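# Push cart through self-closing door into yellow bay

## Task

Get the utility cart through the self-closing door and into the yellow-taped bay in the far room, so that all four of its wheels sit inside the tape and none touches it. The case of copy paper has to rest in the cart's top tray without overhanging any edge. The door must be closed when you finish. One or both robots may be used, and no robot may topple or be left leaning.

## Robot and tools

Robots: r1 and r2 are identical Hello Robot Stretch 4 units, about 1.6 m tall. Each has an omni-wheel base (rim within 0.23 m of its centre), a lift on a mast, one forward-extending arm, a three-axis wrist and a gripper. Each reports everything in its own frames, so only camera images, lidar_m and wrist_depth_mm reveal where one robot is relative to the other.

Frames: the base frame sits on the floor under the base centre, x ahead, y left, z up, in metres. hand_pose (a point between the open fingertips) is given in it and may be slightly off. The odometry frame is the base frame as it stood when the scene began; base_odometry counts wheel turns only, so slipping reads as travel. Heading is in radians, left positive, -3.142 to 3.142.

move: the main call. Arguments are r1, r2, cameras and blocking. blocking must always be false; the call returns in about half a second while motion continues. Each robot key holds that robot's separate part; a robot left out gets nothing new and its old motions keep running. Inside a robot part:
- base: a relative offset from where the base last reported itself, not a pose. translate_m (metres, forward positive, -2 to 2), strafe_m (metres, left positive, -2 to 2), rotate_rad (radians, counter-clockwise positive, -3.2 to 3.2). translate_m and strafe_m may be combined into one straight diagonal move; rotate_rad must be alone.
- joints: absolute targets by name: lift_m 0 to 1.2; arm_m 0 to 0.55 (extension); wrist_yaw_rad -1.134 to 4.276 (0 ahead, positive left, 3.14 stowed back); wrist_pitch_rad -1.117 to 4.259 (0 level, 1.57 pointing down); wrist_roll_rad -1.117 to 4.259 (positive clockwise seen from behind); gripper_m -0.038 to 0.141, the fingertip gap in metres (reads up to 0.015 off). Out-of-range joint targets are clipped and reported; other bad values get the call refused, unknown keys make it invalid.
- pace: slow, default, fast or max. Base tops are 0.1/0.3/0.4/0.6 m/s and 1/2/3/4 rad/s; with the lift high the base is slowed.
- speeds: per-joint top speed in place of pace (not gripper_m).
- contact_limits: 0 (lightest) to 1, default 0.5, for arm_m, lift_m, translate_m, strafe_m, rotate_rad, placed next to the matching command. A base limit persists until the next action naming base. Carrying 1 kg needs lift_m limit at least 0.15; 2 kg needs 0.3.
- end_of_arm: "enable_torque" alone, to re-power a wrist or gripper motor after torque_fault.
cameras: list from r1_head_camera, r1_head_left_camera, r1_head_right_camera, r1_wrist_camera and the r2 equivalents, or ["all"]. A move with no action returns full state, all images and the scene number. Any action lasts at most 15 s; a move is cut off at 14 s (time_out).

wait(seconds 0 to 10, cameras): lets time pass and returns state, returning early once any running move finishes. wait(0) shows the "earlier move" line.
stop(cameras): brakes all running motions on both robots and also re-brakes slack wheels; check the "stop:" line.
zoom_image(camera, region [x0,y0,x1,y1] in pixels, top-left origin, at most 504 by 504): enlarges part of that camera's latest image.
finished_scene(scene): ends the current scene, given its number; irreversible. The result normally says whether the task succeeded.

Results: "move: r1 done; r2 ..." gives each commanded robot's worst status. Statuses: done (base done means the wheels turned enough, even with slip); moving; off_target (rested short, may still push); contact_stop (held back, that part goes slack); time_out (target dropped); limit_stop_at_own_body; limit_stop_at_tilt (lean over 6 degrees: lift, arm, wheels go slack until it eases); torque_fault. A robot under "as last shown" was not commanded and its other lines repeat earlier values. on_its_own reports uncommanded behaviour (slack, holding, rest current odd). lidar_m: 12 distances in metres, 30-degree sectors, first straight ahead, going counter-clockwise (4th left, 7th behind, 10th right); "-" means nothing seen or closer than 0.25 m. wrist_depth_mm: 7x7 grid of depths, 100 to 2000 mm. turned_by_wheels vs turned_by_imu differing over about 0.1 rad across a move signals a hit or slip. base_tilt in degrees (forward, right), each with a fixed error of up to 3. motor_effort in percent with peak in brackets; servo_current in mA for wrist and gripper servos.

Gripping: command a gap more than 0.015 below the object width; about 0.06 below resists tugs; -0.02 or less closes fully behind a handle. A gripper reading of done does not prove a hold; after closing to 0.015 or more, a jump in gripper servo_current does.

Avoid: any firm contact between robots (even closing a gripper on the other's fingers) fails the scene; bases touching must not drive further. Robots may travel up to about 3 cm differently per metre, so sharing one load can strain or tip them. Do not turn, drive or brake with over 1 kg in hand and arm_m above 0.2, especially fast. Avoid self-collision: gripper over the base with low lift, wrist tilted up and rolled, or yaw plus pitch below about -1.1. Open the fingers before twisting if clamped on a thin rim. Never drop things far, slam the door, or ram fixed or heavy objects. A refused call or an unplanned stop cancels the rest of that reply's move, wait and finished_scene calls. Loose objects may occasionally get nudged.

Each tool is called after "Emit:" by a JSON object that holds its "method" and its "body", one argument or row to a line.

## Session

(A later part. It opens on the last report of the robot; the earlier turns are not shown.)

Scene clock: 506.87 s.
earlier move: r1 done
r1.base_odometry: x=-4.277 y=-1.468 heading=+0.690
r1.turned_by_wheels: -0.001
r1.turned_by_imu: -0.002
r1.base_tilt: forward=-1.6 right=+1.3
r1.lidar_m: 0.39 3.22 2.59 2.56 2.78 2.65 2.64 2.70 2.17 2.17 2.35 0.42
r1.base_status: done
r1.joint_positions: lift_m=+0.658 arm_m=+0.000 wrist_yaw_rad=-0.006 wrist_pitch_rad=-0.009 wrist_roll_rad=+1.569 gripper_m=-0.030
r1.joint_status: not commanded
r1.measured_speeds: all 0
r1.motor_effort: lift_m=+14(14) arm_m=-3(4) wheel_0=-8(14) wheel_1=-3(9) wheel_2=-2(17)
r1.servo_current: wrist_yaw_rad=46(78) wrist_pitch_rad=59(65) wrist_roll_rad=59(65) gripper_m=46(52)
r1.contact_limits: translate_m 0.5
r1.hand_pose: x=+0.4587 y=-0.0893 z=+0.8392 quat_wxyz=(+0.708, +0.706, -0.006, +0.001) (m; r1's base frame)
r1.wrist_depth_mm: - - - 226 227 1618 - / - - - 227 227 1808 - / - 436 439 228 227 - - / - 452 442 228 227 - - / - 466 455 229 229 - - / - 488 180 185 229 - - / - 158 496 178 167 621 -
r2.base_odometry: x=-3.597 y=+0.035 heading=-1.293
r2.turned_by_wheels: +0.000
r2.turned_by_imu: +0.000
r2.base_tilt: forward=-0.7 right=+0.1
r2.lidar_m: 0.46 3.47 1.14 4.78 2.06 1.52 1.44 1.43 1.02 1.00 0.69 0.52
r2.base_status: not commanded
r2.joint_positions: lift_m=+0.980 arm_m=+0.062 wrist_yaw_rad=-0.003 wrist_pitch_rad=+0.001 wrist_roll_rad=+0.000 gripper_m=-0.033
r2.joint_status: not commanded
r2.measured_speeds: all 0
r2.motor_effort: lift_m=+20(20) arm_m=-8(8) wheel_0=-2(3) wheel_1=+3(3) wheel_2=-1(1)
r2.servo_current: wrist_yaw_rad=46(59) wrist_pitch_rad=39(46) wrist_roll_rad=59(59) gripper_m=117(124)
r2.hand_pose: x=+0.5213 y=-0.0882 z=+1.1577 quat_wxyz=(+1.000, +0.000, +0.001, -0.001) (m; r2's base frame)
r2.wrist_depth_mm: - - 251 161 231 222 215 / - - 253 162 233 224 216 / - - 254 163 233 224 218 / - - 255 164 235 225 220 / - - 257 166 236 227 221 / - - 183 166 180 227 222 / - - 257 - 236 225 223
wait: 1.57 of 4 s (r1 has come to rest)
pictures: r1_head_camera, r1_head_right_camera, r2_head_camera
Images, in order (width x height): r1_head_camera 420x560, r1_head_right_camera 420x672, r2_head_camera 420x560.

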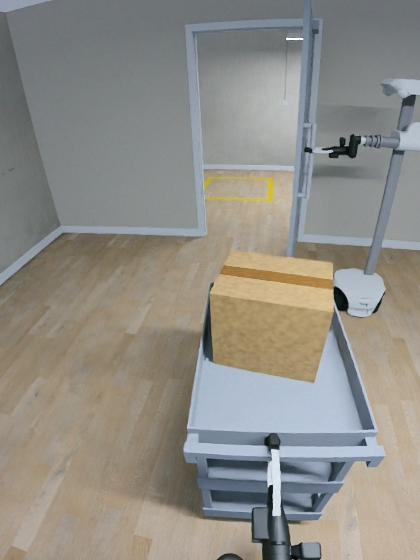

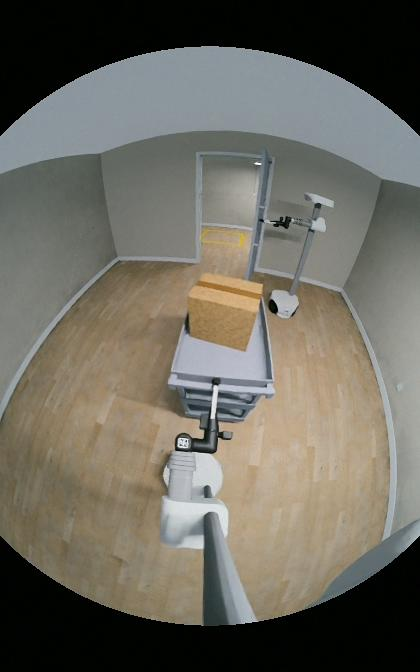

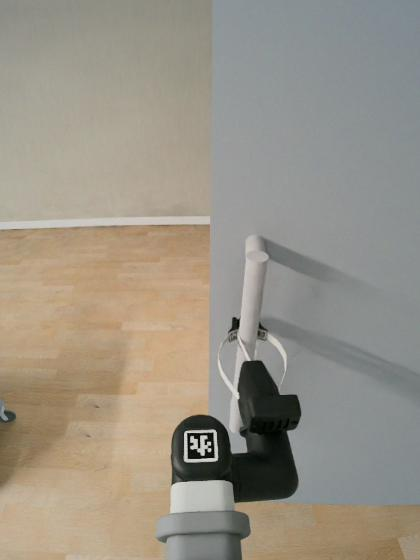

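Emit:
{"method": "move", "body": {
  "blocking": false,
  "r1": {"base":{"rotate_rad":-0.1}}
}}

Emit:
{"method": "wait", "body": {
  "seconds": 2
}}

Emit:
{"method": "move", "body": {
  "blocking": false,
  "r1": {"base":{"translate_m":0.45},"contact_limits":{"translate_m":0.5}}
}}

Emit:
{"method": "wait", "body": {
  "seconds": 5,
  "cameras": ["r1_head_camera","r1_head_right_camera","r2_head_camera"]
}}

Scene clock: 518.80 s.
move: r1 moving
r1.base_odometry: x=-4.277 y=-1.468 heading=+0.591
r1.turned_by_wheels: -0.099
r1.turned_by_imu: -0.099
r1.base_tilt: forward=-1.6 right=+1.3
r1.lidar_m: 0.38 0.40 2.63 2.54 2.69 2.73 2.65 2.84 2.24 2.15 2.30 0.43
r1.base_status: rotate_rad moving
r1.joint_positions: lift_m=+0.658 arm_m=+0.000 wrist_yaw_rad=+0.007 wrist_pitch_rad=-0.009 wrist_roll_rad=+1.569 gripper_m=-0.030
r1.joint_status: not commanded
r1.measured_speeds: translate_m=+0.000 strafe_m=+0.000 rotate_rad=-0.001 lift_m=+0.000 arm_m=+0.000 wrist_yaw_rad=+0.000 wrist_pitch_rad=+0.000 wrist_roll_rad=+0.000
r1.motor_effort: lift_m=+14(14) arm_m=+1(4) wheel_0=+9(13) wheel_1=+4(6) wheel_2=+5(6)
r1.servo_current: wrist_yaw_rad=72(72) wrist_pitch_rad=52(65) wrist_roll_rad=39(59) gripper_m=46(46)
r1.hand_pose: x=+0.4599 y=-0.0853 z=+0.8392 quat_wxyz=(+0.708, +0.706, -0.001, +0.006) (m; r1's base frame)
r1.wrist_depth_mm: - - 1921 232 231 1576 1281 / - - - 231 232 1708 - / - 439 433 230 230 - - / - 449 445 230 229 - - / - 462 462 230 228 - - / - 477 196 185 228 809 - / - 157 488 157 158 585 -
r2: as last shown
r2.base_tilt: forward=-0.6 right=+0.0
r2.lidar_m: 0.45 3.48 1.13 4.79 2.04 1.50 1.43 1.46 1.05 1.00 0.68 0.53
r2.motor_effort: lift_m=+20(20) arm_m=-8(8) wheel_0=-2(3) wheel_1=+2(3) wheel_2=+0(1)
r2.servo_current: wrist_yaw_rad=46(52) wrist_pitch_rad=39(46) wrist_roll_rad=39(52) gripper_m=124(124)
r2.wrist_depth_mm: - - 251 161 230 222 215 / - - 252 162 232 224 216 / - - 254 163 233 224 217 / - - 254 164 235 226 219 / - - 257 166 236 227 220 / - - 184 166 180 226 221 / - - 258 - 236 225 223
pictures: none

Scene clock: 519.07 s.
earlier move: r1 done
r1.base_odometry: x=-4.277 y=-1.468 heading=+0.591
r1.turned_by_wheels: +0.000
r1.turned_by_imu: +0.000
r1.base_tilt: forward=-1.6 right=+1.3
r1.lidar_m: 0.39 0.40 2.63 2.56 2.67 2.70 2.65 2.83 2.19 2.16 2.29 0.42
r1.base_status: done
r1.joint_positions: lift_m=+0.658 arm_m=+0.000 wrist_yaw_rad=+0.007 wrist_pitch_rad=-0.009 wrist_roll_rad=+1.569 gripper_m=-0.030
r1.joint_status: not commanded
r1.measured_speeds: all 0
r1.motor_effort: lift_m=+14(14) arm_m=+4(4) wheel_0=+9(13) wheel_1=+4(6) wheel_2=+3(6)
r1.servo_current: wrist_yaw_rad=65(72) wrist_pitch_rad=46(65) wrist_roll_rad=52(59) gripper_m=46(46)
r1.hand_pose: x=+0.4599 y=-0.0853 z=+0.8392 quat_wxyz=(+0.708, +0.706, -0.001, +0.006) (m; r1's base frame)
r1.wrist_depth_mm: - - 1921 234 233 1661 1229 / - - - 234 233 1756 - / - - 436 231 230 - - / - 445 445 230 230 - - / - 462 455 229 229 - - / - 480 185 185 228 - - / - 157 492 158 158 591 -
r2.base_odometry: x=-3.597 y=+0.035 heading=-1.293
r2.turned_by_wheels: +0.000
r2.turned_by_imu: +0.000
r2.base_tilt: forward=-0.6 right=+0.1
r2.lidar_m: 0.46 3.45 1.13 4.79 2.01 1.52 1.43 1.44 1.03 1.01 0.70 0.52
r2.base_status: not commanded
r2.joint_positions: lift_m=+0.980 arm_m=+0.062 wrist_yaw_rad=-0.003 wrist_pitch_rad=+0.001 wrist_roll_rad=+0.000 gripper_m=-0.033
r2.joint_status: not commanded
r2.measured_speeds: all 0
r2.motor_effort: lift_m=+20(20) arm_m=-8(8) wheel_0=-3(3) wheel_1=+2(3) wheel_2=-1(1)
r2.servo_current: wrist_yaw_rad=33(52) wrist_pitch_rad=39(46) wrist_roll_rad=46(59) gripper_m=117(124)
r2.hand_pose: x=+0.5213 y=-0.0882 z=+1.1577 quat_wxyz=(+1.000, +0.000, +0.001, -0.001) (m; r2's base frame)
r2.wrist_depth_mm: - - 252 162 230 221 216 / - - 253 163 231 223 216 / - - 254 163 233 224 218 / - - 255 164 234 226 220 / - - 257 165 236 226 221 / - - 185 165 180 227 221 / - - 258 - 236 226 223
wait: 0.27 of 2 s (r1 has come to rest)
pictures: none

Scene clock: 519.57 s.
move: r1 moving
r1.base_odometry: x=-4.252 y=-1.451 heading=+0.591
r1.turned_by_wheels: +0.000
r1.turned_by_imu: +0.000
r1.base_tilt: forward=-1.6 right=+1.3
r1.lidar_m: 0.38 0.40 2.65 2.55 2.71 2.74 2.66 2.88 2.23 2.15 2.28 0.44
r1.base_status: translate_m moving
r1.joint_positions: lift_m=+0.658 arm_m=+0.000 wrist_yaw_rad=+0.003 wrist_pitch_rad=-0.009 wrist_roll_rad=+1.569 gripper_m=-0.030
r1.joint_status: not commanded
r1.measured_speeds: translate_m=+0.121 strafe_m=+0.000 rotate_rad=+0.000 lift_m=+0.000 arm_m=+0.000 wrist_yaw_rad=+0.000 wrist_pitch_rad=+0.000 wrist_roll_rad=+0.000
r1.motor_effort: lift_m=+14(14) arm_m=+4(4) wheel_0=+10(15) wheel_1=+6(10) wheel_2=-12(13)
r1.servo_current: wrist_yaw_rad=46(65) wrist_pitch_rad=59(59) wrist_roll_rad=59(59) gripper_m=46(46)
r1.contact_limits: translate_m 0.5
r1.hand_pose: x=+0.4595 y=-0.0867 z=+0.8392 quat_wxyz=(+0.708, +0.706, -0.002, +0.004) (m; r1's base frame)
r1.wrist_depth_mm: - - 1808 237 239 1618 1336 / - - - 236 235 1708 - / - - - 234 233 - - / - 445 442 231 231 - - / - 455 452 229 228 - - / - 469 183 183 226 - - / - 152 473 179 169 - -
r2: as last shown
r2.base_tilt: forward=-0.7 right=+0.1
r2.lidar_m: 0.47 3.48 1.12 4.79 2.03 1.50 1.43 1.43 1.07 1.01 0.71 0.53
r2.motor_effort: lift_m=+20(20) arm_m=-8(8) wheel_0=-2(3) wheel_1=+2(2) wheel_2=-1(1)
r2.servo_current: wrist_yaw_rad=46(59) wrist_pitch_rad=46(46) wrist_roll_rad=59(59) gripper_m=117(124)
r2.wrist_depth_mm: - - 252 161 231 222 215 / - - 252 163 232 224 216 / - - 253 163 234 224 217 / - - 254 164 234 227 220 / - - 258 166 236 226 220 / - - 183 165 180 226 221 / - - 259 - 236 226 224
pictures: none

Scene clock: 522.07 s.
earlier move: r1 done
r1.base_odometry: x=-3.904 y=-1.218 heading=+0.591
r1.turned_by_wheels: +0.000
r1.turned_by_imu: -0.003
r1.base_tilt: forward=-1.6 right=+1.3
r1.lidar_m: 0.35 2.84 2.59 2.52 2.64 3.16 3.10 2.95 2.25 2.19 2.32 0.44
r1.base_status: done
r1.joint_positions: lift_m=+0.658 arm_m=+0.000 wrist_yaw_rad=-0.008 wrist_pitch_rad=-0.009 wrist_roll_rad=+1.569 gripper_m=-0.030
r1.joint_status: not commanded
r1.measured_speeds: all 0
r1.motor_effort: lift_m=+14(14) arm_m=+4(4) wheel_0=+0(15) wheel_1=+1(10) wheel_2=+0(21)
r1.servo_current: wrist_yaw_rad=59(85) wrist_pitch_rad=46(65) wrist_roll_rad=33(72) gripper_m=46(52)
r1.contact_limits: translate_m 0.5
r1.hand_pose: x=+0.4585 y=-0.0898 z=+0.8392 quat_wxyz=(+0.708, +0.706, -0.006, +0.000) (m; r1's base frame)
r1.wrist_depth_mm: - 1499 1537 - 300 1308 1182 / - - - 262 271 1708 1281 / - - - 256 257 - - / - 455 452 242 245 - - / - 455 449 233 235 - - / - 449 183 185 224 - - / - 151 445 181 178 - -
r2.base_odometry: x=-3.597 y=+0.035 heading=-1.293
r2.turned_by_wheels: +0.000
r2.turned_by_imu: +0.000
r2.base_tilt: forward=-0.6 right=+0.1
r2.lidar_m: 0.46 0.83 0.86 4.80 2.08 1.51 1.43 1.42 1.04 1.01 0.68 0.51
r2.base_status: not commanded
r2.joint_positions: lift_m=+0.980 arm_m=+0.062 wrist_yaw_rad=-0.003 wrist_pitch_rad=+0.001 wrist_roll_rad=+0.000 gripper_m=-0.033
r2.joint_status: not commanded
r2.measured_speeds: all 0
r2.motor_effort: lift_m=+20(20) arm_m=-8(8) wheel_0=-2(3) wheel_1=+2(3) wheel_2=-1(1)
r2.servo_current: wrist_yaw_rad=33(59) wrist_pitch_rad=39(52) wrist_roll_rad=52(65) gripper_m=111(124)
r2.hand_pose: x=+0.5213 y=-0.0882 z=+1.1577 quat_wxyz=(+1.000, +0.000, +0.001, -0.001) (m; r2's base frame)
r2.wrist_depth_mm: - - 250 161 230 222 216 / - - 253 162 232 223 216 / - - 255 163 233 224 217 / - - 255 164 235 226 220 / - - 257 166 236 226 221 / - - 184 166 180 226 220 / - - 258 - 236 225 223
wait: 2.50 of 5 s (r1 has come to rest)
pictures: r1_head_camera, r1_head_right_camera, r2_head_camera
Images, in order (width x height): r1_head_camera 420x560, r1_head_right_camera 420x672, r2_head_camera 420x560.

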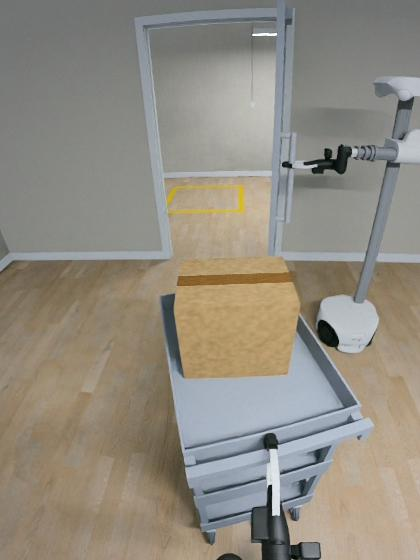

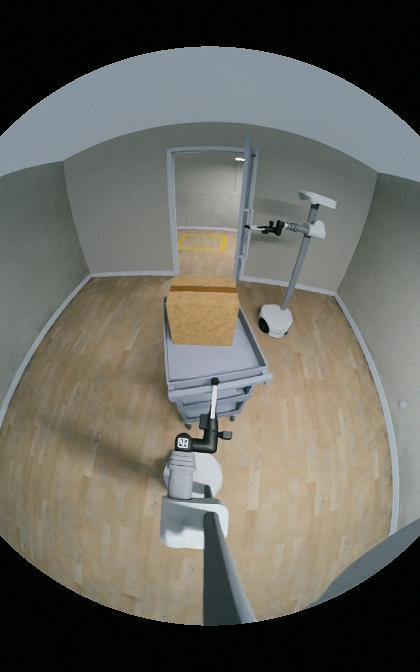

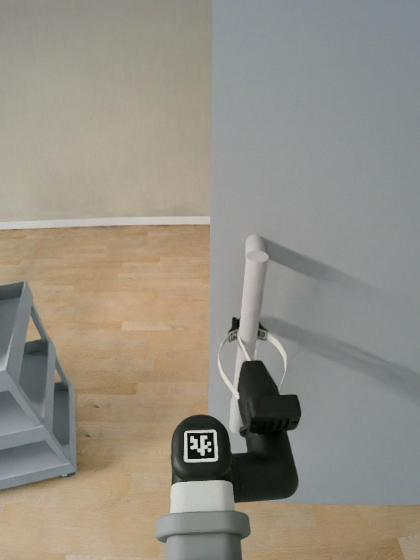

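Emit:
{"method": "move", "body": {
  "blocking": false,
  "r1": {"base":{"translate_m":0.25,"strafe_m":0.12},"contact_limits":{"translate_m":0.5}}
}}

Emit:
{"method": "wait", "body": {
  "seconds": 5,
  "cameras": ["r1_head_camera","r2_head_camera"]
}}

Scene clock: 531.70 s.
move: r1 moving
r1.base_odometry: x=-3.886 y=-1.188 heading=+0.590
r1.turned_by_wheels: -0.001
r1.turned_by_imu: -0.001
r1.base_tilt: forward=-1.6 right=+1.3
r1.lidar_m: 0.34 2.82 2.56 2.53 2.65 3.17 3.14 2.99 2.29 2.19 2.31 0.45
r1.base_status: translate_m moving; strafe_m moving
r1.joint_positions: lift_m=+0.658 arm_m=+0.000 wrist_yaw_rad=-0.008 wrist_pitch_rad=-0.009 wrist_roll_rad=+1.569 gripper_m=-0.030
r1.joint_status: not commanded
r1.measured_speeds: translate_m=+0.121 strafe_m=+0.057 rotate_rad=-0.002 lift_m=+0.000 arm_m=+0.000 wrist_yaw_rad=+0.000 wrist_pitch_rad=+0.000 wrist_roll_rad=+0.000
r1.motor_effort: lift_m=+14(14) arm_m=+4(4) wheel_0=-1(3) wheel_1=+7(9) wheel_2=-16(17)
r1.servo_current: wrist_yaw_rad=59(85) wrist_pitch_rad=59(65) wrist_roll_rad=52(52) gripper_m=39(46)
r1.contact_limits: translate_m 0.5
r1.hand_pose: x=+0.4585 y=-0.0898 z=+0.8392 quat_wxyz=(+0.708, +0.706, -0.006, +0.000) (m; r1's base frame)
r1.wrist_depth_mm: - 1499 1464 - 301 1281 1182 / - - - - 271 1708 1229 / - - - 253 256 - - / - 455 455 245 244 - - / - 459 452 231 234 - - / - 449 181 186 224 - - / - 153 442 179 211 - -
r2: as last shown
r2.lidar_m: 0.46 0.80 0.86 4.78 2.03 1.51 1.45 1.45 1.05 1.02 0.68 0.53
r2.servo_current: wrist_yaw_rad=39(52) wrist_pitch_rad=39(52) wrist_roll_rad=39(59) gripper_m=117(124)
r2.wrist_depth_mm: - - 251 161 230 221 214 / - - 252 162 232 224 216 / - - 255 163 234 224 217 / - - 254 164 234 226 219 / - - 257 166 236 226 220 / - - 183 166 180 227 221 / - - 258 - 236 226 223
pictures: none

Scene clock: 533.50 s.
earlier move: r1 done
r1.base_odometry: x=-3.763 y=-0.979 heading=+0.591
r1.turned_by_wheels: +0.001
r1.turned_by_imu: -0.001
r1.base_tilt: forward=-1.6 right=+1.3
r1.lidar_m: 0.38 2.57 2.49 2.40 2.56 3.43 3.35 3.15 2.40 2.33 2.47 0.43
r1.base_status: done
r1.joint_positions: lift_m=+0.658 arm_m=+0.000 wrist_yaw_rad=-0.005 wrist_pitch_rad=-0.009 wrist_roll_rad=+1.569 gripper_m=-0.030
r1.joint_status: not commanded
r1.measured_speeds: all 0
r1.motor_effort: lift_m=+14(14) arm_m=-3(4) wheel_0=+1(4) wheel_1=+0(9) wheel_2=+2(18)
r1.servo_current: wrist_yaw_rad=65(85) wrist_pitch_rad=59(65) wrist_roll_rad=46(72) gripper_m=39(52)
r1.contact_limits: translate_m 0.5
r1.hand_pose: x=+0.4589 y=-0.0888 z=+0.8392 quat_wxyz=(+0.708, +0.706, -0.005, +0.002) (m; r1's base frame)
r1.wrist_depth_mm: - - - 243 243 1808 1255 / - - - 240 239 - - / - - 445 236 236 - - / - 452 449 234 232 - - / - 459 462 229 230 - - / - 477 182 185 227 - - / - 151 477 154 151 - -
r2.base_odometry: x=-3.597 y=+0.035 heading=-1.293
r2.turned_by_wheels: +0.000
r2.turned_by_imu: +0.000
r2.base_tilt: forward=-0.6 right=+0.1
r2.lidar_m: 0.46 0.70 0.84 4.80 2.01 1.51 1.44 1.42 1.05 1.01 0.69 0.54
r2.base_status: not commanded
r2.joint_positions: lift_m=+0.980 arm_m=+0.062 wrist_yaw_rad=-0.003 wrist_pitch_rad=+0.001 wrist_roll_rad=+0.000 gripper_m=-0.033
r2.joint_status: not commanded
r2.measured_speeds: all 0
r2.motor_effort: lift_m=+20(20) arm_m=-8(8) wheel_0=-2(3) wheel_1=+2(3) wheel_2=-1(1)
r2.servo_current: wrist_yaw_rad=39(59) wrist_pitch_rad=39(52) wrist_roll_rad=52(59) gripper_m=117(124)
r2.hand_pose: x=+0.5213 y=-0.0882 z=+1.1577 quat_wxyz=(+1.000, +0.000, +0.001, -0.001) (m; r2's base frame)
r2.wrist_depth_mm: - - 251 161 230 221 215 / - - 251 162 231 223 216 / - - 255 163 233 224 218 / - - 255 164 234 225 220 / - - 257 166 236 226 220 / - - 185 166 180 227 222 / 699 - 260 - 237 226 223
wait: 1.80 of 5 s (r1 has come to rest)
pictures: r1_head_camera, r2_head_camera
Images, in order (width x height): r1_head_camera 420x560, r2_head_camera 420x560.

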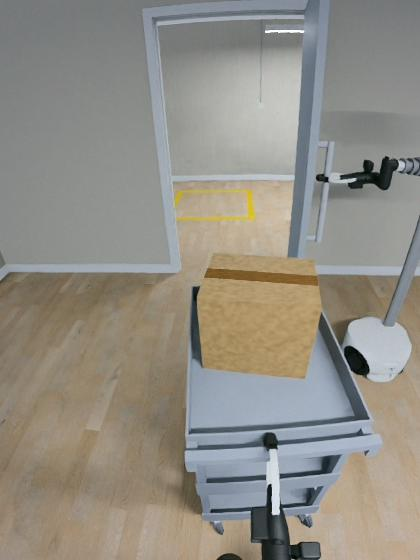

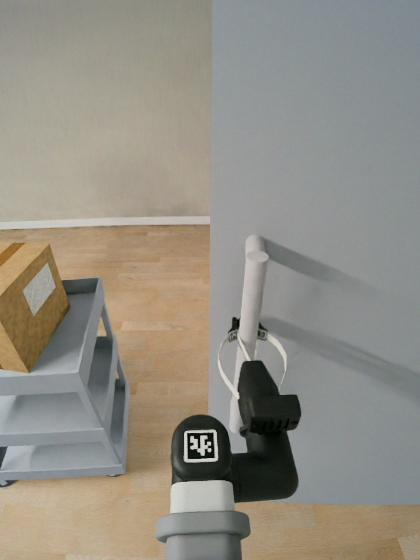

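Emit:
{"method": "move", "body": {
  "blocking": false,
  "r1": {"base":{"translate_m":0.22,"strafe_m":-0.05},"contact_limits":{"translate_m":0.4}}
}}

Emit:
{"method": "wait", "body": {
  "seconds": 5,
  "cameras": ["r1_head_camera","r1_head_right_camera","r2_head_camera"]
}}

Scene clock: 550.30 s.
move: r1 moving
r1.base_odometry: x=-3.733 y=-0.967 heading=+0.591
r1.turned_by_wheels: +0.000
r1.turned_by_imu: +0.000
r1.base_tilt: forward=-1.6 right=+1.3
r1.lidar_m: 0.38 0.41 2.50 2.41 2.57 3.43 3.40 3.14 2.39 2.32 2.46 0.42
r1.base_status: translate_m moving; strafe_m moving
r1.joint_positions: lift_m=+0.658 arm_m=+0.000 wrist_yaw_rad=-0.003 wrist_pitch_rad=-0.009 wrist_roll_rad=+1.569 gripper_m=-0.030
r1.joint_status: not commanded
r1.measured_speeds: translate_m=+0.122 strafe_m=-0.028 rotate_rad=-0.003 lift_m=+0.000 arm_m=+0.000 wrist_yaw_rad=+0.002 wrist_pitch_rad=+0.000 wrist_roll_rad=+0.000
r1.motor_effort: lift_m=+14(14) arm_m=+4(4) wheel_0=+13(13) wheel_1=+3(7) wheel_2=-12(16)
r1.servo_current: wrist_yaw_rad=39(65) wrist_pitch_rad=59(59) wrist_roll_rad=46(52) gripper_m=46(52)
r1.contact_limits: translate_m 0.4
r1.hand_pose: x=+0.4590 y=-0.0882 z=+0.8392 quat_wxyz=(+0.708, +0.706, -0.004, +0.002) (m; r1's base frame)
r1.wrist_depth_mm: - - - 236 235 1863 1255 / - - - 234 233 - - / - 439 439 232 231 - - / - 445 442 230 230 - - / - 462 455 229 228 - - / - 477 185 185 227 - - / - 153 480 154 160 - -
r2: as last shown
r2.base_tilt: forward=-0.7 right=+0.1
r2.lidar_m: 0.46 0.69 0.85 4.79 2.05 1.51 1.44 1.41 1.06 1.01 0.68 0.54
r2.servo_current: wrist_yaw_rad=46(59) wrist_pitch_rad=33(46) wrist_roll_rad=39(59) gripper_m=117(124)
r2.wrist_depth_mm: - - 251 161 230 221 215 / - - 252 162 231 222 216 / - - 254 163 234 225 217 / - - 255 164 235 226 219 / - - 257 166 236 226 220 / - - 185 166 179 226 221 / 691 788 259 - 236 225 223
pictures: none

Scene clock: 551.97 s.
earlier move: r1 done
r1.base_odometry: x=-3.552 y=-0.897 heading=+0.592
r1.turned_by_wheels: +0.001
r1.turned_by_imu: +0.002
r1.base_tilt: forward=-1.6 right=+1.3
r1.lidar_m: 0.37 0.39 2.50 2.44 2.60 3.66 3.58 3.10 2.36 2.29 1.37 0.43
r1.base_status: done
r1.joint_positions: lift_m=+0.658 arm_m=+0.000 wrist_yaw_rad=+0.003 wrist_pitch_rad=-0.009 wrist_roll_rad=+1.569 gripper_m=-0.030
r1.joint_status: not commanded
r1.measured_speeds: all 0
r1.motor_effort: lift_m=+14(14) arm_m=+4(4) wheel_0=+5(17) wheel_1=+3(7) wheel_2=+4(16)
r1.servo_current: wrist_yaw_rad=39(72) wrist_pitch_rad=52(65) wrist_roll_rad=46(65) gripper_m=46(52)
r1.contact_limits: translate_m 0.4
r1.hand_pose: x=+0.4596 y=-0.0864 z=+0.8392 quat_wxyz=(+0.708, +0.706, -0.002, +0.005) (m; r1's base frame)
r1.wrist_depth_mm: - - 1008 238 236 1863 1308 / - - 1042 236 236 1863 - / - - 439 233 234 - - / - 449 445 232 231 - - / - 462 455 229 229 - - / - 473 182 186 227 - - / - 152 477 153 160 - -
r2.base_odometry: x=-3.597 y=+0.035 heading=-1.293
r2.turned_by_wheels: +0.000
r2.turned_by_imu: +0.000
r2.base_tilt: forward=-0.6 right=+0.1
r2.lidar_m: 0.46 0.65 0.82 4.80 2.03 1.50 1.44 1.44 1.04 0.99 0.70 0.54
r2.base_status: not commanded
r2.joint_positions: lift_m=+0.980 arm_m=+0.062 wrist_yaw_rad=-0.003 wrist_pitch_rad=+0.001 wrist_roll_rad=+0.000 gripper_m=-0.033
r2.joint_status: not commanded
r2.measured_speeds: all 0
r2.motor_effort: lift_m=+20(20) arm_m=-8(8) wheel_0=-2(3) wheel_1=+2(3) wheel_2=-1(1)
r2.servo_current: wrist_yaw_rad=39(59) wrist_pitch_rad=33(46) wrist_roll_rad=39(59) gripper_m=117(124)
r2.hand_pose: x=+0.5213 y=-0.0882 z=+1.1577 quat_wxyz=(+1.000, +0.000, +0.001, -0.001) (m; r2's base frame)
r2.wrist_depth_mm: - - 251 161 231 221 214 / - - 252 162 233 224 216 / - - 253 163 234 224 217 / - - 256 164 235 226 218 / - - 257 166 237 227 221 / 508 699 184 166 180 226 220 / 504 585 - - 236 225 223
wait: 1.67 of 5 s (r1 has come to rest)
pictures: r1_head_camera, r1_head_right_camera, r2_head_camera
Images, in order (width x height): r1_head_camera 420x560, r1_head_right_camera 420x672, r2_head_camera 420x560.

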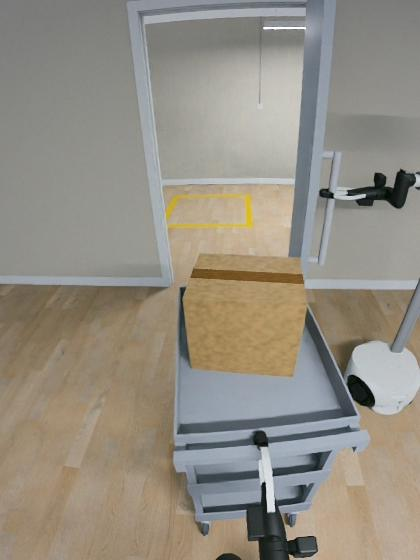

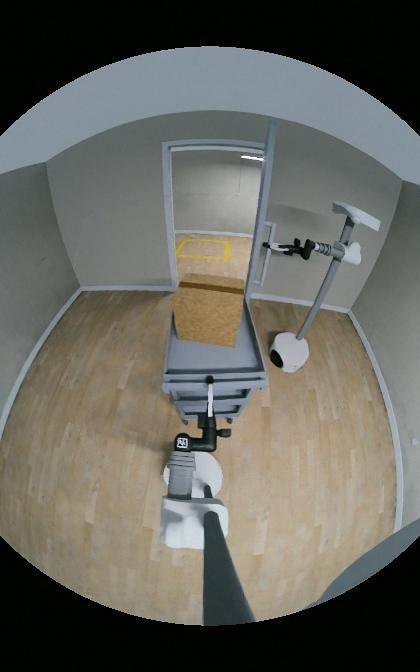

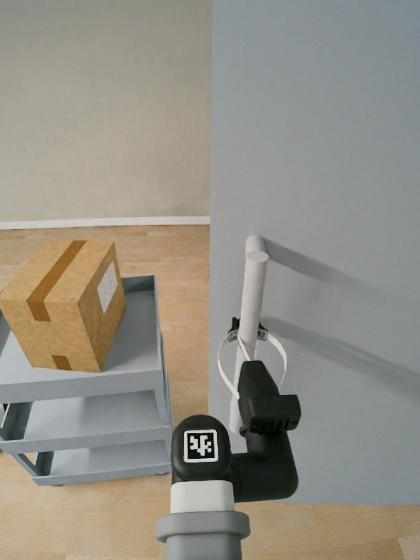

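Emit:
{"method": "move", "body": {
  "blocking": false,
  "r1": {"base":{"translate_m":0.3,"strafe_m":0.02},"contact_limits":{"translate_m":0.4}}
}}

Emit:
{"method": "wait", "body": {
  "seconds": 5,
  "cameras": ["r1_head_camera","r1_head_right_camera","r2_head_camera"]
}}

Scene clock: 556.60 s.
move: r1 moving
r1.base_odometry: x=-3.528 y=-0.878 heading=+0.592
r1.turned_by_wheels: +0.000
r1.turned_by_imu: +0.000
r1.base_tilt: forward=-1.6 right=+1.3
r1.lidar_m: 0.37 0.38 2.49 2.42 2.57 3.67 3.64 3.12 2.37 2.28 1.34 0.44
r1.base_status: translate_m moving; strafe_m moving
r1.joint_positions: lift_m=+0.658 arm_m=+0.000 wrist_yaw_rad=+0.003 wrist_pitch_rad=-0.009 wrist_roll_rad=+1.569 gripper_m=-0.030
r1.joint_status: not commanded
r1.measured_speeds: translate_m=+0.121 strafe_m=+0.007 rotate_rad=+0.002 lift_m=+0.000 arm_m=+0.000 wrist_yaw_rad=-0.005 wrist_pitch_rad=+0.000 wrist_roll_rad=+0.000
r1.motor_effort: lift_m=+14(14) arm_m=+4(4) wheel_0=+10(10) wheel_1=+9(9) wheel_2=-12(12)
r1.servo_current: wrist_yaw_rad=52(72) wrist_pitch_rad=65(65) wrist_roll_rad=52(65) gripper_m=46(46)
r1.contact_limits: translate_m 0.4
r1.hand_pose: x=+0.4595 y=-0.0866 z=+0.8392 quat_wxyz=(+0.708, +0.706, -0.002, +0.004) (m; r1's base frame)
r1.wrist_depth_mm: - - 976 239 239 1756 1308 / - - 1008 236 236 1708 - / 1983 - 439 236 233 - - / - 452 442 231 231 - - / - 459 452 229 229 - - / - 469 185 183 227 - - / - 152 473 178 161 - -
r2: as last shown
r2.base_tilt: forward=-0.7 right=+0.1
r2.lidar_m: 0.47 0.62 0.80 4.80 2.03 1.51 1.43 1.44 1.07 1.01 0.67 0.53
r2.motor_effort: lift_m=+20(20) arm_m=-8(8) wheel_0=-3(3) wheel_1=+2(3) wheel_2=-1(1)
r2.servo_current: wrist_yaw_rad=52(52) wrist_pitch_rad=33(39) wrist_roll_rad=59(65) gripper_m=124(124)
r2.wrist_depth_mm: - - 251 162 231 222 215 / - - 252 162 231 223 216 / - - 254 163 235 224 217 / - - 255 164 236 226 219 / - - 257 166 236 226 220 / 477 647 184 166 180 227 222 / 473 549 - - 236 226 223
pictures: none

Scene clock: 558.57 s.
earlier move: r1 done
r1.base_odometry: x=-3.315 y=-0.713 heading=+0.592
r1.turned_by_wheels: +0.000
r1.turned_by_imu: -0.002
r1.base_tilt: forward=-1.6 right=+1.3
r1.lidar_m: 0.36 2.05 2.49 2.40 2.56 3.64 3.93 3.14 2.39 2.31 1.05 0.43
r1.base_status: done
r1.joint_positions: lift_m=+0.658 arm_m=+0.000 wrist_yaw_rad=-0.007 wrist_pitch_rad=-0.009 wrist_roll_rad=+1.569 gripper_m=-0.030
r1.joint_status: not commanded
r1.measured_speeds: all 0
r1.motor_effort: lift_m=+14(14) arm_m=-4(4) wheel_0=+0(10) wheel_1=+0(9) wheel_2=-1(17)
r1.servo_current: wrist_yaw_rad=59(78) wrist_pitch_rad=52(65) wrist_roll_rad=52(65) gripper_m=52(52)
r1.contact_limits: translate_m 0.4
r1.hand_pose: x=+0.4587 y=-0.0893 z=+0.8392 quat_wxyz=(+0.708, +0.706, -0.006, +0.001) (m; r1's base frame)
r1.wrist_depth_mm: - - - 251 250 1661 1308 / - 759 - 245 245 1576 - / 1756 - 445 239 239 - - / 1708 455 449 235 236 - - / 1756 455 452 230 230 - - / 1756 466 183 185 226 - - / - 142 466 177 160 - -
r2.base_odometry: x=-3.597 y=+0.035 heading=-1.293
r2.turned_by_wheels: +0.000
r2.turned_by_imu: +0.000
r2.base_tilt: forward=-0.7 right=+0.0
r2.lidar_m: 0.45 0.61 1.06 4.79 2.05 1.48 1.46 1.44 1.07 1.00 0.66 0.50
r2.base_status: not commanded
r2.joint_positions: lift_m=+0.980 arm_m=+0.062 wrist_yaw_rad=-0.003 wrist_pitch_rad=+0.001 wrist_roll_rad=+0.000 gripper_m=-0.033
r2.joint_status: not commanded
r2.measured_speeds: all 0
r2.motor_effort: lift_m=+20(20) arm_m=-8(8) wheel_0=-2(3) wheel_1=+2(3) wheel_2=-1(1)
r2.servo_current: wrist_yaw_rad=46(65) wrist_pitch_rad=39(46) wrist_roll_rad=46(65) gripper_m=124(130)
r2.hand_pose: x=+0.5213 y=-0.0882 z=+1.1577 quat_wxyz=(+1.000, +0.000, +0.001, -0.001) (m; r2's base frame)
r2.wrist_depth_mm: - - 251 162 230 222 214 / - - 252 162 231 223 216 / - - 253 163 233 224 217 / - - 254 165 235 225 220 / - - 256 166 236 227 220 / - 413 184 166 179 226 221 / 413 404 394 - 236 225 223
wait: 1.97 of 5 s (r1 has come to rest)
pictures: r1_head_camera, r1_head_right_camera, r2_head_camera
Images, in order (width x height): r1_head_camera 420x560, r1_head_right_camera 420x672, r2_head_camera 420x560.

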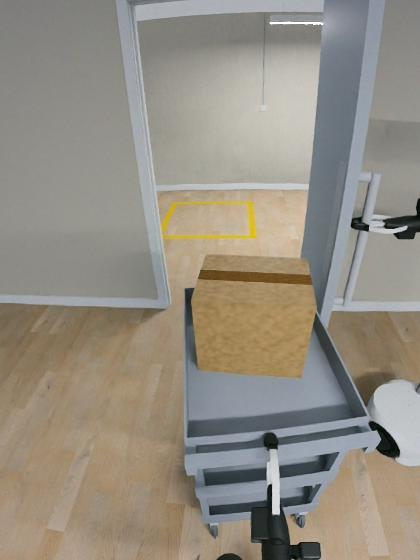

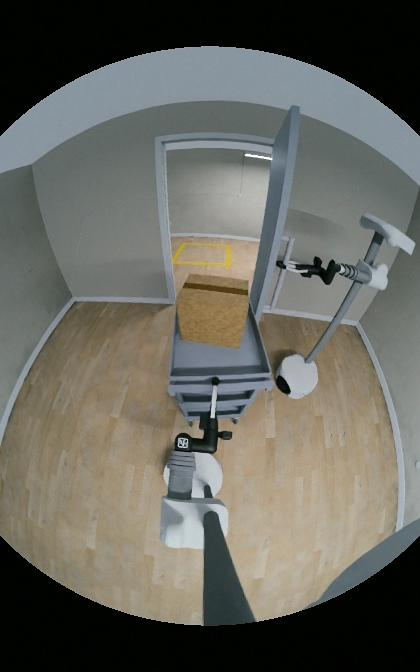

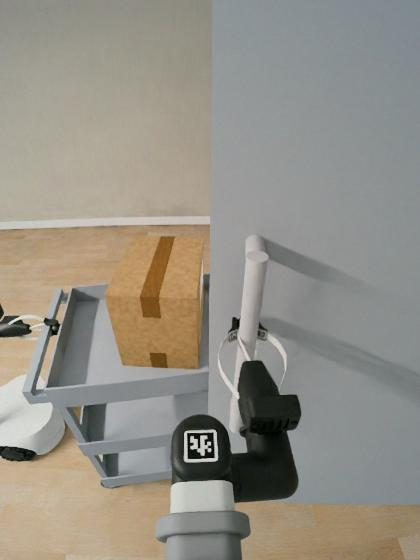

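Emit:
{"method": "move", "body": {
  "blocking": false,
  "r1": {"base":{"translate_m":0.35,"strafe_m":0.04},"contact_limits":{"translate_m":0.4}}
}}

Emit:
{"method": "wait", "body": {
  "seconds": 5,
  "cameras": ["r1_head_camera","r1_head_right_camera","r1_head_left_camera"]
}}

Scene clock: 563.00 s.
move: r1 moving
r1.base_odometry: x=-3.291 y=-0.693 heading=+0.592
r1.turned_by_wheels: +0.000
r1.turned_by_imu: -0.001
r1.base_tilt: forward=-1.6 right=+1.3
r1.lidar_m: 0.37 1.99 2.46 2.40 2.55 3.64 3.92 3.15 2.40 2.33 1.03 0.44
r1.base_status: translate_m moving; strafe_m moving
r1.joint_positions: lift_m=+0.658 arm_m=+0.000 wrist_yaw_rad=-0.007 wrist_pitch_rad=-0.009 wrist_roll_rad=+1.569 gripper_m=-0.030
r1.joint_status: not commanded
r1.measured_speeds: translate_m=+0.121 strafe_m=+0.012 rotate_rad=+0.004 lift_m=+0.000 arm_m=+0.000 wrist_yaw_rad=+0.000 wrist_pitch_rad=+0.000 wrist_roll_rad=+0.000
r1.motor_effort: lift_m=+14(14) arm_m=+4(4) wheel_0=+4(5) wheel_1=+7(8) wheel_2=-14(16)
r1.servo_current: wrist_yaw_rad=72(78) wrist_pitch_rad=46(65) wrist_roll_rad=52(72) gripper_m=39(46)
r1.contact_limits: translate_m 0.4
r1.hand_pose: x=+0.4586 y=-0.0893 z=+0.8392 quat_wxyz=(+0.708, +0.706, -0.006, +0.001) (m; r1's base frame)
r1.wrist_depth_mm: - 741 - 250 249 1661 1281 / - 732 732 245 244 1618 - / 1708 - - 240 239 - - / 1708 449 449 236 235 - - / 1708 455 455 230 230 - - / 1661 462 183 186 226 - - / - 144 462 177 152 - -
r2: as last shown
r2.base_tilt: forward=-0.6 right=+0.1
r2.lidar_m: 0.48 0.61 1.05 4.80 2.06 1.50 1.43 1.45 1.04 1.00 0.70 0.53
r2.motor_effort: lift_m=+21(21) arm_m=-7(8) wheel_0=-2(3) wheel_1=+3(3) wheel_2=-1(1)
r2.servo_current: wrist_yaw_rad=46(52) wrist_pitch_rad=39(46) wrist_roll_rad=46(59) gripper_m=124(124)
r2.wrist_depth_mm: - - 251 162 230 223 215 / - - 253 163 232 224 216 / - - 254 163 234 225 218 / - - 255 164 235 227 220 / - - 257 166 236 226 220 / - 413 183 166 180 227 221 / 715 407 397 - 237 226 222
pictures: none

Scene clock: 565.17 s.
earlier move: r1 done
r1.base_odometry: x=-3.046 y=-0.485 heading=+0.592
r1.turned_by_wheels: +0.000
r1.turned_by_imu: -0.002
r1.base_tilt: forward=-1.6 right=+1.2
r1.lidar_m: 0.36 1.66 2.41 2.34 2.47 3.54 - 3.22 2.43 2.40 0.85 0.43
r1.base_status: done
r1.joint_positions: lift_m=+0.658 arm_m=+0.000 wrist_yaw_rad=-0.007 wrist_pitch_rad=-0.009 wrist_roll_rad=+1.569 gripper_m=-0.030
r1.joint_status: not commanded
r1.measured_speeds: all 0
r1.motor_effort: lift_m=+14(14) arm_m=+3(4) wheel_0=+0(7) wheel_1=+0(9) wheel_2=-1(17)
r1.servo_current: wrist_yaw_rad=59(78) wrist_pitch_rad=52(65) wrist_roll_rad=52(78) gripper_m=46(59)
r1.contact_limits: translate_m 0.4
r1.hand_pose: x=+0.4587 y=-0.0893 z=+0.8392 quat_wxyz=(+0.708, +0.706, -0.006, +0.001) (m; r1's base frame)
r1.wrist_depth_mm: 504 484 500 240 239 525 - / - - - 237 236 - - / - - 445 235 233 - - / - 452 452 232 232 - - / - 462 462 230 230 - - / - 477 183 185 227 - - / - 151 480 - 151 - -
r2.base_odometry: x=-3.597 y=+0.035 heading=-1.293
r2.turned_by_wheels: +0.000
r2.turned_by_imu: +0.000
r2.base_tilt: forward=-0.7 right=+0.1
r2.lidar_m: 0.45 0.87 4.81 4.79 2.05 1.50 1.45 1.45 1.05 1.00 0.69 0.53
r2.base_status: not commanded
r2.joint_positions: lift_m=+0.980 arm_m=+0.062 wrist_yaw_rad=-0.003 wrist_pitch_rad=+0.001 wrist_roll_rad=+0.000 gripper_m=-0.033
r2.joint_status: not commanded
r2.measured_speeds: all 0
r2.motor_effort: lift_m=+20(21) arm_m=-8(8) wheel_0=-2(3) wheel_1=+2(3) wheel_2=-1(1)
r2.servo_current: wrist_yaw_rad=46(59) wrist_pitch_rad=39(46) wrist_roll_rad=46(59) gripper_m=117(124)
r2.hand_pose: x=+0.5213 y=-0.0882 z=+1.1577 quat_wxyz=(+1.000, +0.000, +0.001, -0.001) (m; r2's base frame)
r2.wrist_depth_mm: - - 251 161 231 221 216 / - - 252 163 233 223 216 / - - 253 163 234 225 217 / - - 255 164 236 226 219 / - - 257 166 236 227 220 / - - 184 166 180 227 222 / 654 - - - 236 225 223
wait: 2.17 of 5 s (r1 has come to rest)
pictures: r1_head_camera, r1_head_left_camera, r1_head_right_camera
Images, in order (width x height): r1_head_camera 420x560, r1_head_left_camera 420x672, r1_head_right_camera 420x672.

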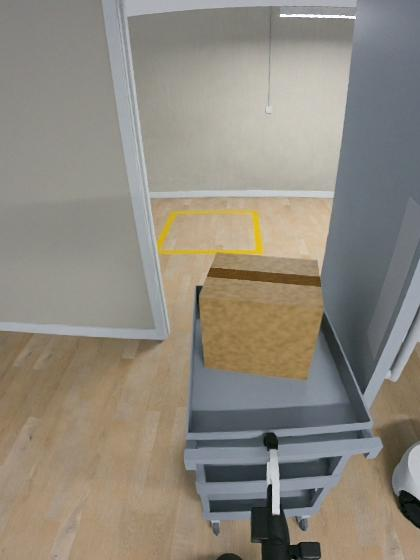

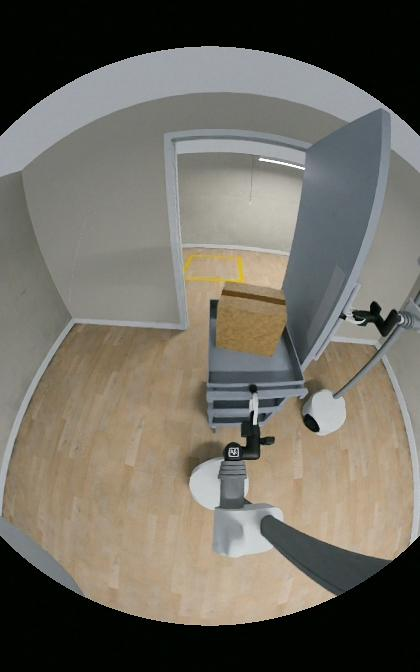

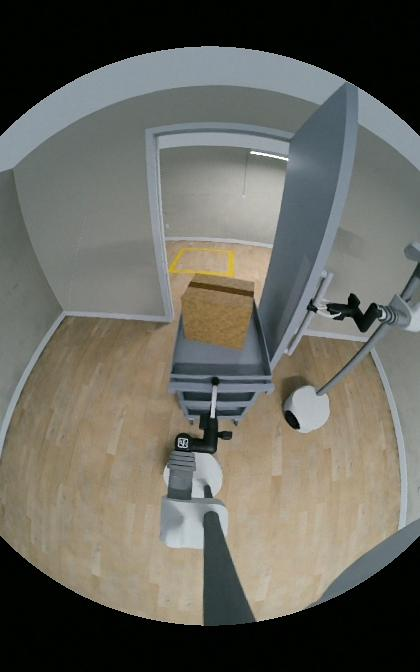

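Emit:
{"method": "move", "body": {
  "blocking": false,
  "r1": {"base":{"translate_m":0.6,"strafe_m":0.02},"contact_limits":{"translate_m":0.4}}
}}

Emit:
{"method": "wait", "body": {
  "seconds": 5,
  "cameras": ["r1_head_camera","r1_head_right_camera","r1_head_left_camera"]
}}

Scene clock: 570.00 s.
move: r1 moving
r1.base_odometry: x=-3.021 y=-0.467 heading=+0.592
r1.turned_by_wheels: +0.000
r1.turned_by_imu: +0.000
r1.base_tilt: forward=-1.6 right=+1.3
r1.lidar_m: 0.37 1.64 2.34 2.33 2.50 3.55 - 3.24 2.45 2.38 0.80 0.43
r1.base_status: translate_m moving; strafe_m moving
r1.joint_positions: lift_m=+0.658 arm_m=+0.000 wrist_yaw_rad=-0.007 wrist_pitch_rad=-0.009 wrist_roll_rad=+1.569 gripper_m=-0.030
r1.joint_status: not commanded
r1.measured_speeds: translate_m=+0.119 strafe_m=+0.003 rotate_rad=+0.001 lift_m=+0.000 arm_m=+0.000 wrist_yaw_rad=+0.000 wrist_pitch_rad=+0.000 wrist_roll_rad=+0.000
r1.motor_effort: lift_m=+14(14) arm_m=+4(4) wheel_0=+9(9) wheel_1=+4(7) wheel_2=-14(16)
r1.servo_current: wrist_yaw_rad=85(85) wrist_pitch_rad=52(59) wrist_roll_rad=39(65) gripper_m=46(52)
r1.contact_limits: translate_m 0.4
r1.hand_pose: x=+0.4587 y=-0.0893 z=+0.8392 quat_wxyz=(+0.708, +0.706, -0.006, +0.001) (m; r1's base frame)
r1.wrist_depth_mm: 512 500 512 237 236 544 - / - - - 235 235 - - / - - 439 234 232 - - / - 449 445 232 230 - - / - 462 452 229 229 - - / - 473 184 185 227 - - / - 152 480 154 152 - -
r2: as last shown
r2.lidar_m: 0.45 0.85 4.80 4.80 2.03 1.51 1.45 1.44 1.05 1.00 0.69 0.54
r2.motor_effort: lift_m=+20(20) arm_m=-8(8) wheel_0=-2(2) wheel_1=+2(3) wheel_2=+0(1)
r2.servo_current: wrist_yaw_rad=39(59) wrist_pitch_rad=33(46) wrist_roll_rad=46(52) gripper_m=117(124)
r2.wrist_depth_mm: - - 250 161 230 222 215 / - - 253 162 232 222 217 / - - 254 163 234 225 218 / - - 255 164 234 226 219 / - - 257 166 236 226 220 / - - 184 166 180 228 222 / 661 683 - - 237 225 223
pictures: none

Scene clock: 573.00 s.
earlier move: r1 done
r1.base_odometry: x=-2.560 y=-0.133 heading=+0.593
r1.turned_by_wheels: +0.001
r1.turned_by_imu: +0.002
r1.base_tilt: forward=-1.6 right=+1.3
r1.lidar_m: 0.40 0.42 1.48 2.29 2.44 3.44 - 3.29 0.84 0.34 0.41 0.42
r1.base_status: done
r1.joint_positions: lift_m=+0.658 arm_m=+0.000 wrist_yaw_rad=+0.002 wrist_pitch_rad=-0.009 wrist_roll_rad=+1.569 gripper_m=-0.030
r1.joint_status: not commanded
r1.measured_speeds: all 0
r1.motor_effort: lift_m=+14(14) arm_m=-4(4) wheel_0=+7(11) wheel_1=+2(10) wheel_2=+2(16)
r1.servo_current: wrist_yaw_rad=46(85) wrist_pitch_rad=52(59) wrist_roll_rad=52(65) gripper_m=39(52)
r1.contact_limits: translate_m 0.4
r1.hand_pose: x=+0.4594 y=-0.0869 z=+0.8392 quat_wxyz=(+0.708, +0.706, -0.003, +0.004) (m; r1's base frame)
r1.wrist_depth_mm: - - - 216 216 1863 - / - - - 218 218 - - / - 427 427 221 220 - - / - 449 445 224 223 - - / - 473 462 224 225 - - / - - 184 185 228 - - / - 157 181 154 160 1618 -
r2.base_odometry: x=-3.597 y=+0.035 heading=-1.293
r2.turned_by_wheels: +0.000
r2.turned_by_imu: +0.000
r2.base_tilt: forward=-0.6 right=+0.1
r2.lidar_m: 0.45 3.44 4.79 4.78 2.07 1.52 1.43 1.45 1.05 1.00 0.69 0.54
r2.base_status: not commanded
r2.joint_positions: lift_m=+0.980 arm_m=+0.062 wrist_yaw_rad=-0.003 wrist_pitch_rad=+0.001 wrist_roll_rad=+0.000 gripper_m=-0.033
r2.joint_status: not commanded
r2.measured_speeds: all 0
r2.motor_effort: lift_m=+20(20) arm_m=-8(8) wheel_0=-2(3) wheel_1=+2(3) wheel_2=+0(1)
r2.servo_current: wrist_yaw_rad=46(65) wrist_pitch_rad=39(52) wrist_roll_rad=46(65) gripper_m=117(124)
r2.hand_pose: x=+0.5213 y=-0.0882 z=+1.1577 quat_wxyz=(+1.000, +0.000, +0.001, -0.001) (m; r2's base frame)
r2.wrist_depth_mm: - - 251 161 231 221 215 / - - 252 163 232 223 216 / - - 254 163 233 225 217 / - - 256 164 234 227 219 / - - 257 166 236 226 221 / - - 183 166 180 227 222 / - - - - 236 225 223
wait: 3.00 of 5 s (r1 has come to rest)
pictures: r1_head_camera, r1_head_left_camera, r1_head_right_camera
Images, in order (width x height): r1_head_camera 420x560, r1_head_left_camera 420x672, r1_head_right_camera 420x672.

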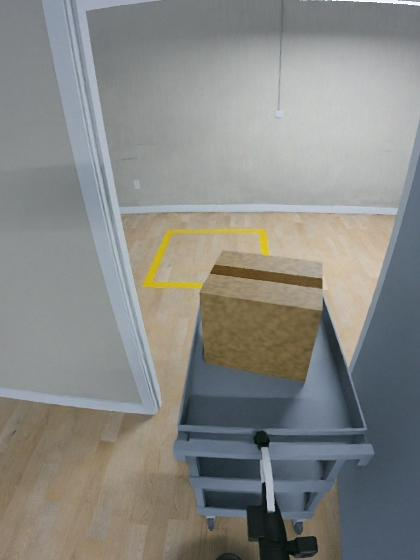

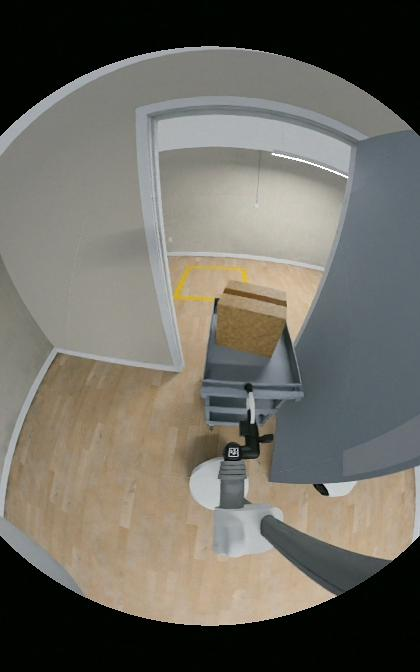

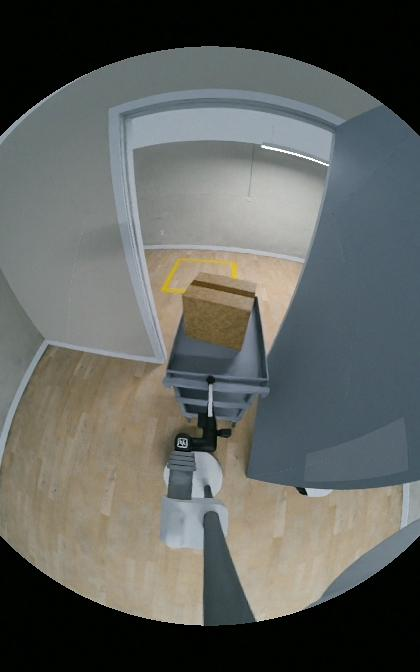

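Emit:
{"method": "move", "body": {
  "blocking": false,
  "r1": {"base":{"translate_m":0.5,"strafe_m":0.03},"contact_limits":{"translate_m":0.4}}
}}

Emit:
{"method": "wait", "body": {
  "seconds": 5,
  "cameras": ["r1_head_camera","r1_head_right_camera","r1_head_left_camera"]
}}

Scene clock: 578.50 s.
move: r1 moving
r1.base_odometry: x=-2.535 y=-0.114 heading=+0.593
r1.turned_by_wheels: +0.001
r1.turned_by_imu: +0.000
r1.base_tilt: forward=-1.6 right=+1.3
r1.lidar_m: 0.36 0.43 1.49 2.29 2.44 3.45 - 3.28 0.84 0.38 0.44 0.43
r1.base_status: translate_m moving; strafe_m moving
r1.joint_positions: lift_m=+0.658 arm_m=+0.000 wrist_yaw_rad=+0.002 wrist_pitch_rad=-0.009 wrist_roll_rad=+1.569 gripper_m=-0.030
r1.joint_status: not commanded
r1.measured_speeds: translate_m=+0.119 strafe_m=+0.008 rotate_rad=-0.001 lift_m=+0.000 arm_m=+0.000 wrist_yaw_rad=+0.000 wrist_pitch_rad=+0.000 wrist_roll_rad=+0.000
r1.motor_effort: lift_m=+14(14) arm_m=+4(4) wheel_0=+10(12) wheel_1=+9(9) wheel_2=-10(13)
r1.servo_current: wrist_yaw_rad=33(65) wrist_pitch_rad=59(72) wrist_roll_rad=46(52) gripper_m=46(52)
r1.contact_limits: translate_m 0.4
r1.hand_pose: x=+0.4594 y=-0.0869 z=+0.8392 quat_wxyz=(+0.708, +0.706, -0.003, +0.004) (m; r1's base frame)
r1.wrist_depth_mm: - - - 215 215 1808 - / - - - 218 218 778 - / - 430 424 220 220 - - / - 449 445 224 223 - - / - 473 466 225 225 - - / - 504 183 185 226 - - / - 152 - 154 160 1576 -
r2: as last shown
r2.base_tilt: forward=-0.7 right=+0.1
r2.lidar_m: 0.46 3.44 4.80 4.77 2.05 1.50 1.44 1.44 1.06 1.01 0.67 0.52
r2.motor_effort: lift_m=+20(20) arm_m=-8(8) wheel_0=-3(3) wheel_1=+3(3) wheel_2=-1(1)
r2.servo_current: wrist_yaw_rad=46(59) wrist_pitch_rad=39(46) wrist_roll_rad=46(59) gripper_m=117(124)
r2.wrist_depth_mm: - - 251 161 231 221 216 / - - 252 163 233 223 216 / - - 253 163 234 224 216 / - - 255 165 235 226 218 / - - 258 166 236 227 220 / - - 184 165 180 227 220 / - - - - 236 226 223
pictures: none

Scene clock: 581.17 s.
earlier move: r1 done
r1.base_odometry: x=-2.162 y=+0.171 heading=+0.593
r1.turned_by_wheels: +0.000
r1.turned_by_imu: +0.001
r1.base_tilt: forward=-1.6 right=+1.3
r1.lidar_m: 0.42 0.45 0.78 2.24 2.37 3.40 - 0.60 0.49 0.49 0.56 0.41
r1.base_status: done
r1.joint_positions: lift_m=+0.658 arm_m=+0.000 wrist_yaw_rad=+0.002 wrist_pitch_rad=-0.009 wrist_roll_rad=+1.569 gripper_m=-0.030
r1.joint_status: not commanded
r1.measured_speeds: all 0
r1.motor_effort: lift_m=+14(14) arm_m=-3(4) wheel_0=+5(12) wheel_1=+3(9) wheel_2=-1(15)
r1.servo_current: wrist_yaw_rad=26(65) wrist_pitch_rad=52(72) wrist_roll_rad=33(72) gripper_m=46(52)
r1.contact_limits: translate_m 0.4
r1.hand_pose: x=+0.4594 y=-0.0869 z=+0.8392 quat_wxyz=(+0.708, +0.706, -0.003, +0.004) (m; r1's base frame)
r1.wrist_depth_mm: - - - 208 208 1863 - / - - 580 212 211 - - / - 427 424 216 215 - - / - 452 442 220 220 - - / - 480 466 224 224 - - / - - 184 185 227 - - / - 158 - 153 168 1576 -
r2.base_odometry: x=-3.597 y=+0.035 heading=-1.293
r2.turned_by_wheels: +0.000
r2.turned_by_imu: +0.000
r2.base_tilt: forward=-0.6 right=+0.1
r2.lidar_m: 0.46 3.45 4.80 4.79 2.02 1.51 1.43 1.43 1.05 1.00 0.69 0.53
r2.base_status: not commanded
r2.joint_positions: lift_m=+0.980 arm_m=+0.062 wrist_yaw_rad=-0.003 wrist_pitch_rad=+0.001 wrist_roll_rad=+0.000 gripper_m=-0.033
r2.joint_status: not commanded
r2.measured_speeds: all 0
r2.motor_effort: lift_m=+20(20) arm_m=-8(8) wheel_0=-3(3) wheel_1=+3(3) wheel_2=-1(1)
r2.servo_current: wrist_yaw_rad=46(59) wrist_pitch_rad=39(46) wrist_roll_rad=52(59) gripper_m=117(124)
r2.hand_pose: x=+0.5213 y=-0.0882 z=+1.1577 quat_wxyz=(+1.000, +0.000, +0.001, -0.001) (m; r2's base frame)
r2.wrist_depth_mm: - - 251 162 231 221 215 / - - 252 162 233 223 216 / - - 254 163 234 225 218 / - - 255 165 234 226 219 / - - 256 166 236 226 220 / - - 184 166 180 227 222 / - - 258 - 236 226 223
wait: 2.67 of 5 s (r1 has come to rest)
pictures: r1_head_camera, r1_head_left_camera, r1_head_right_camera
Images, in order (width x height): r1_head_camera 420x560, r1_head_left_camera 420x672, r1_head_right_camera 420x672.

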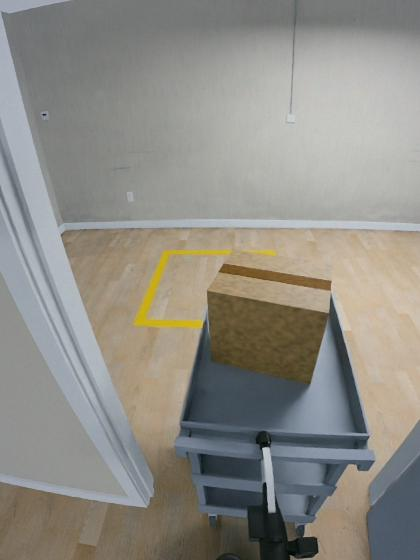

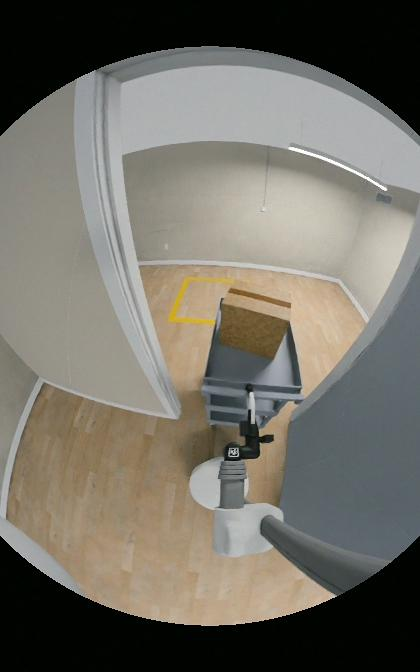

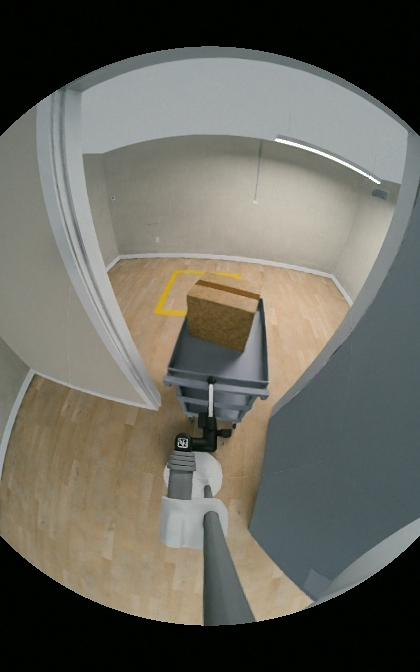

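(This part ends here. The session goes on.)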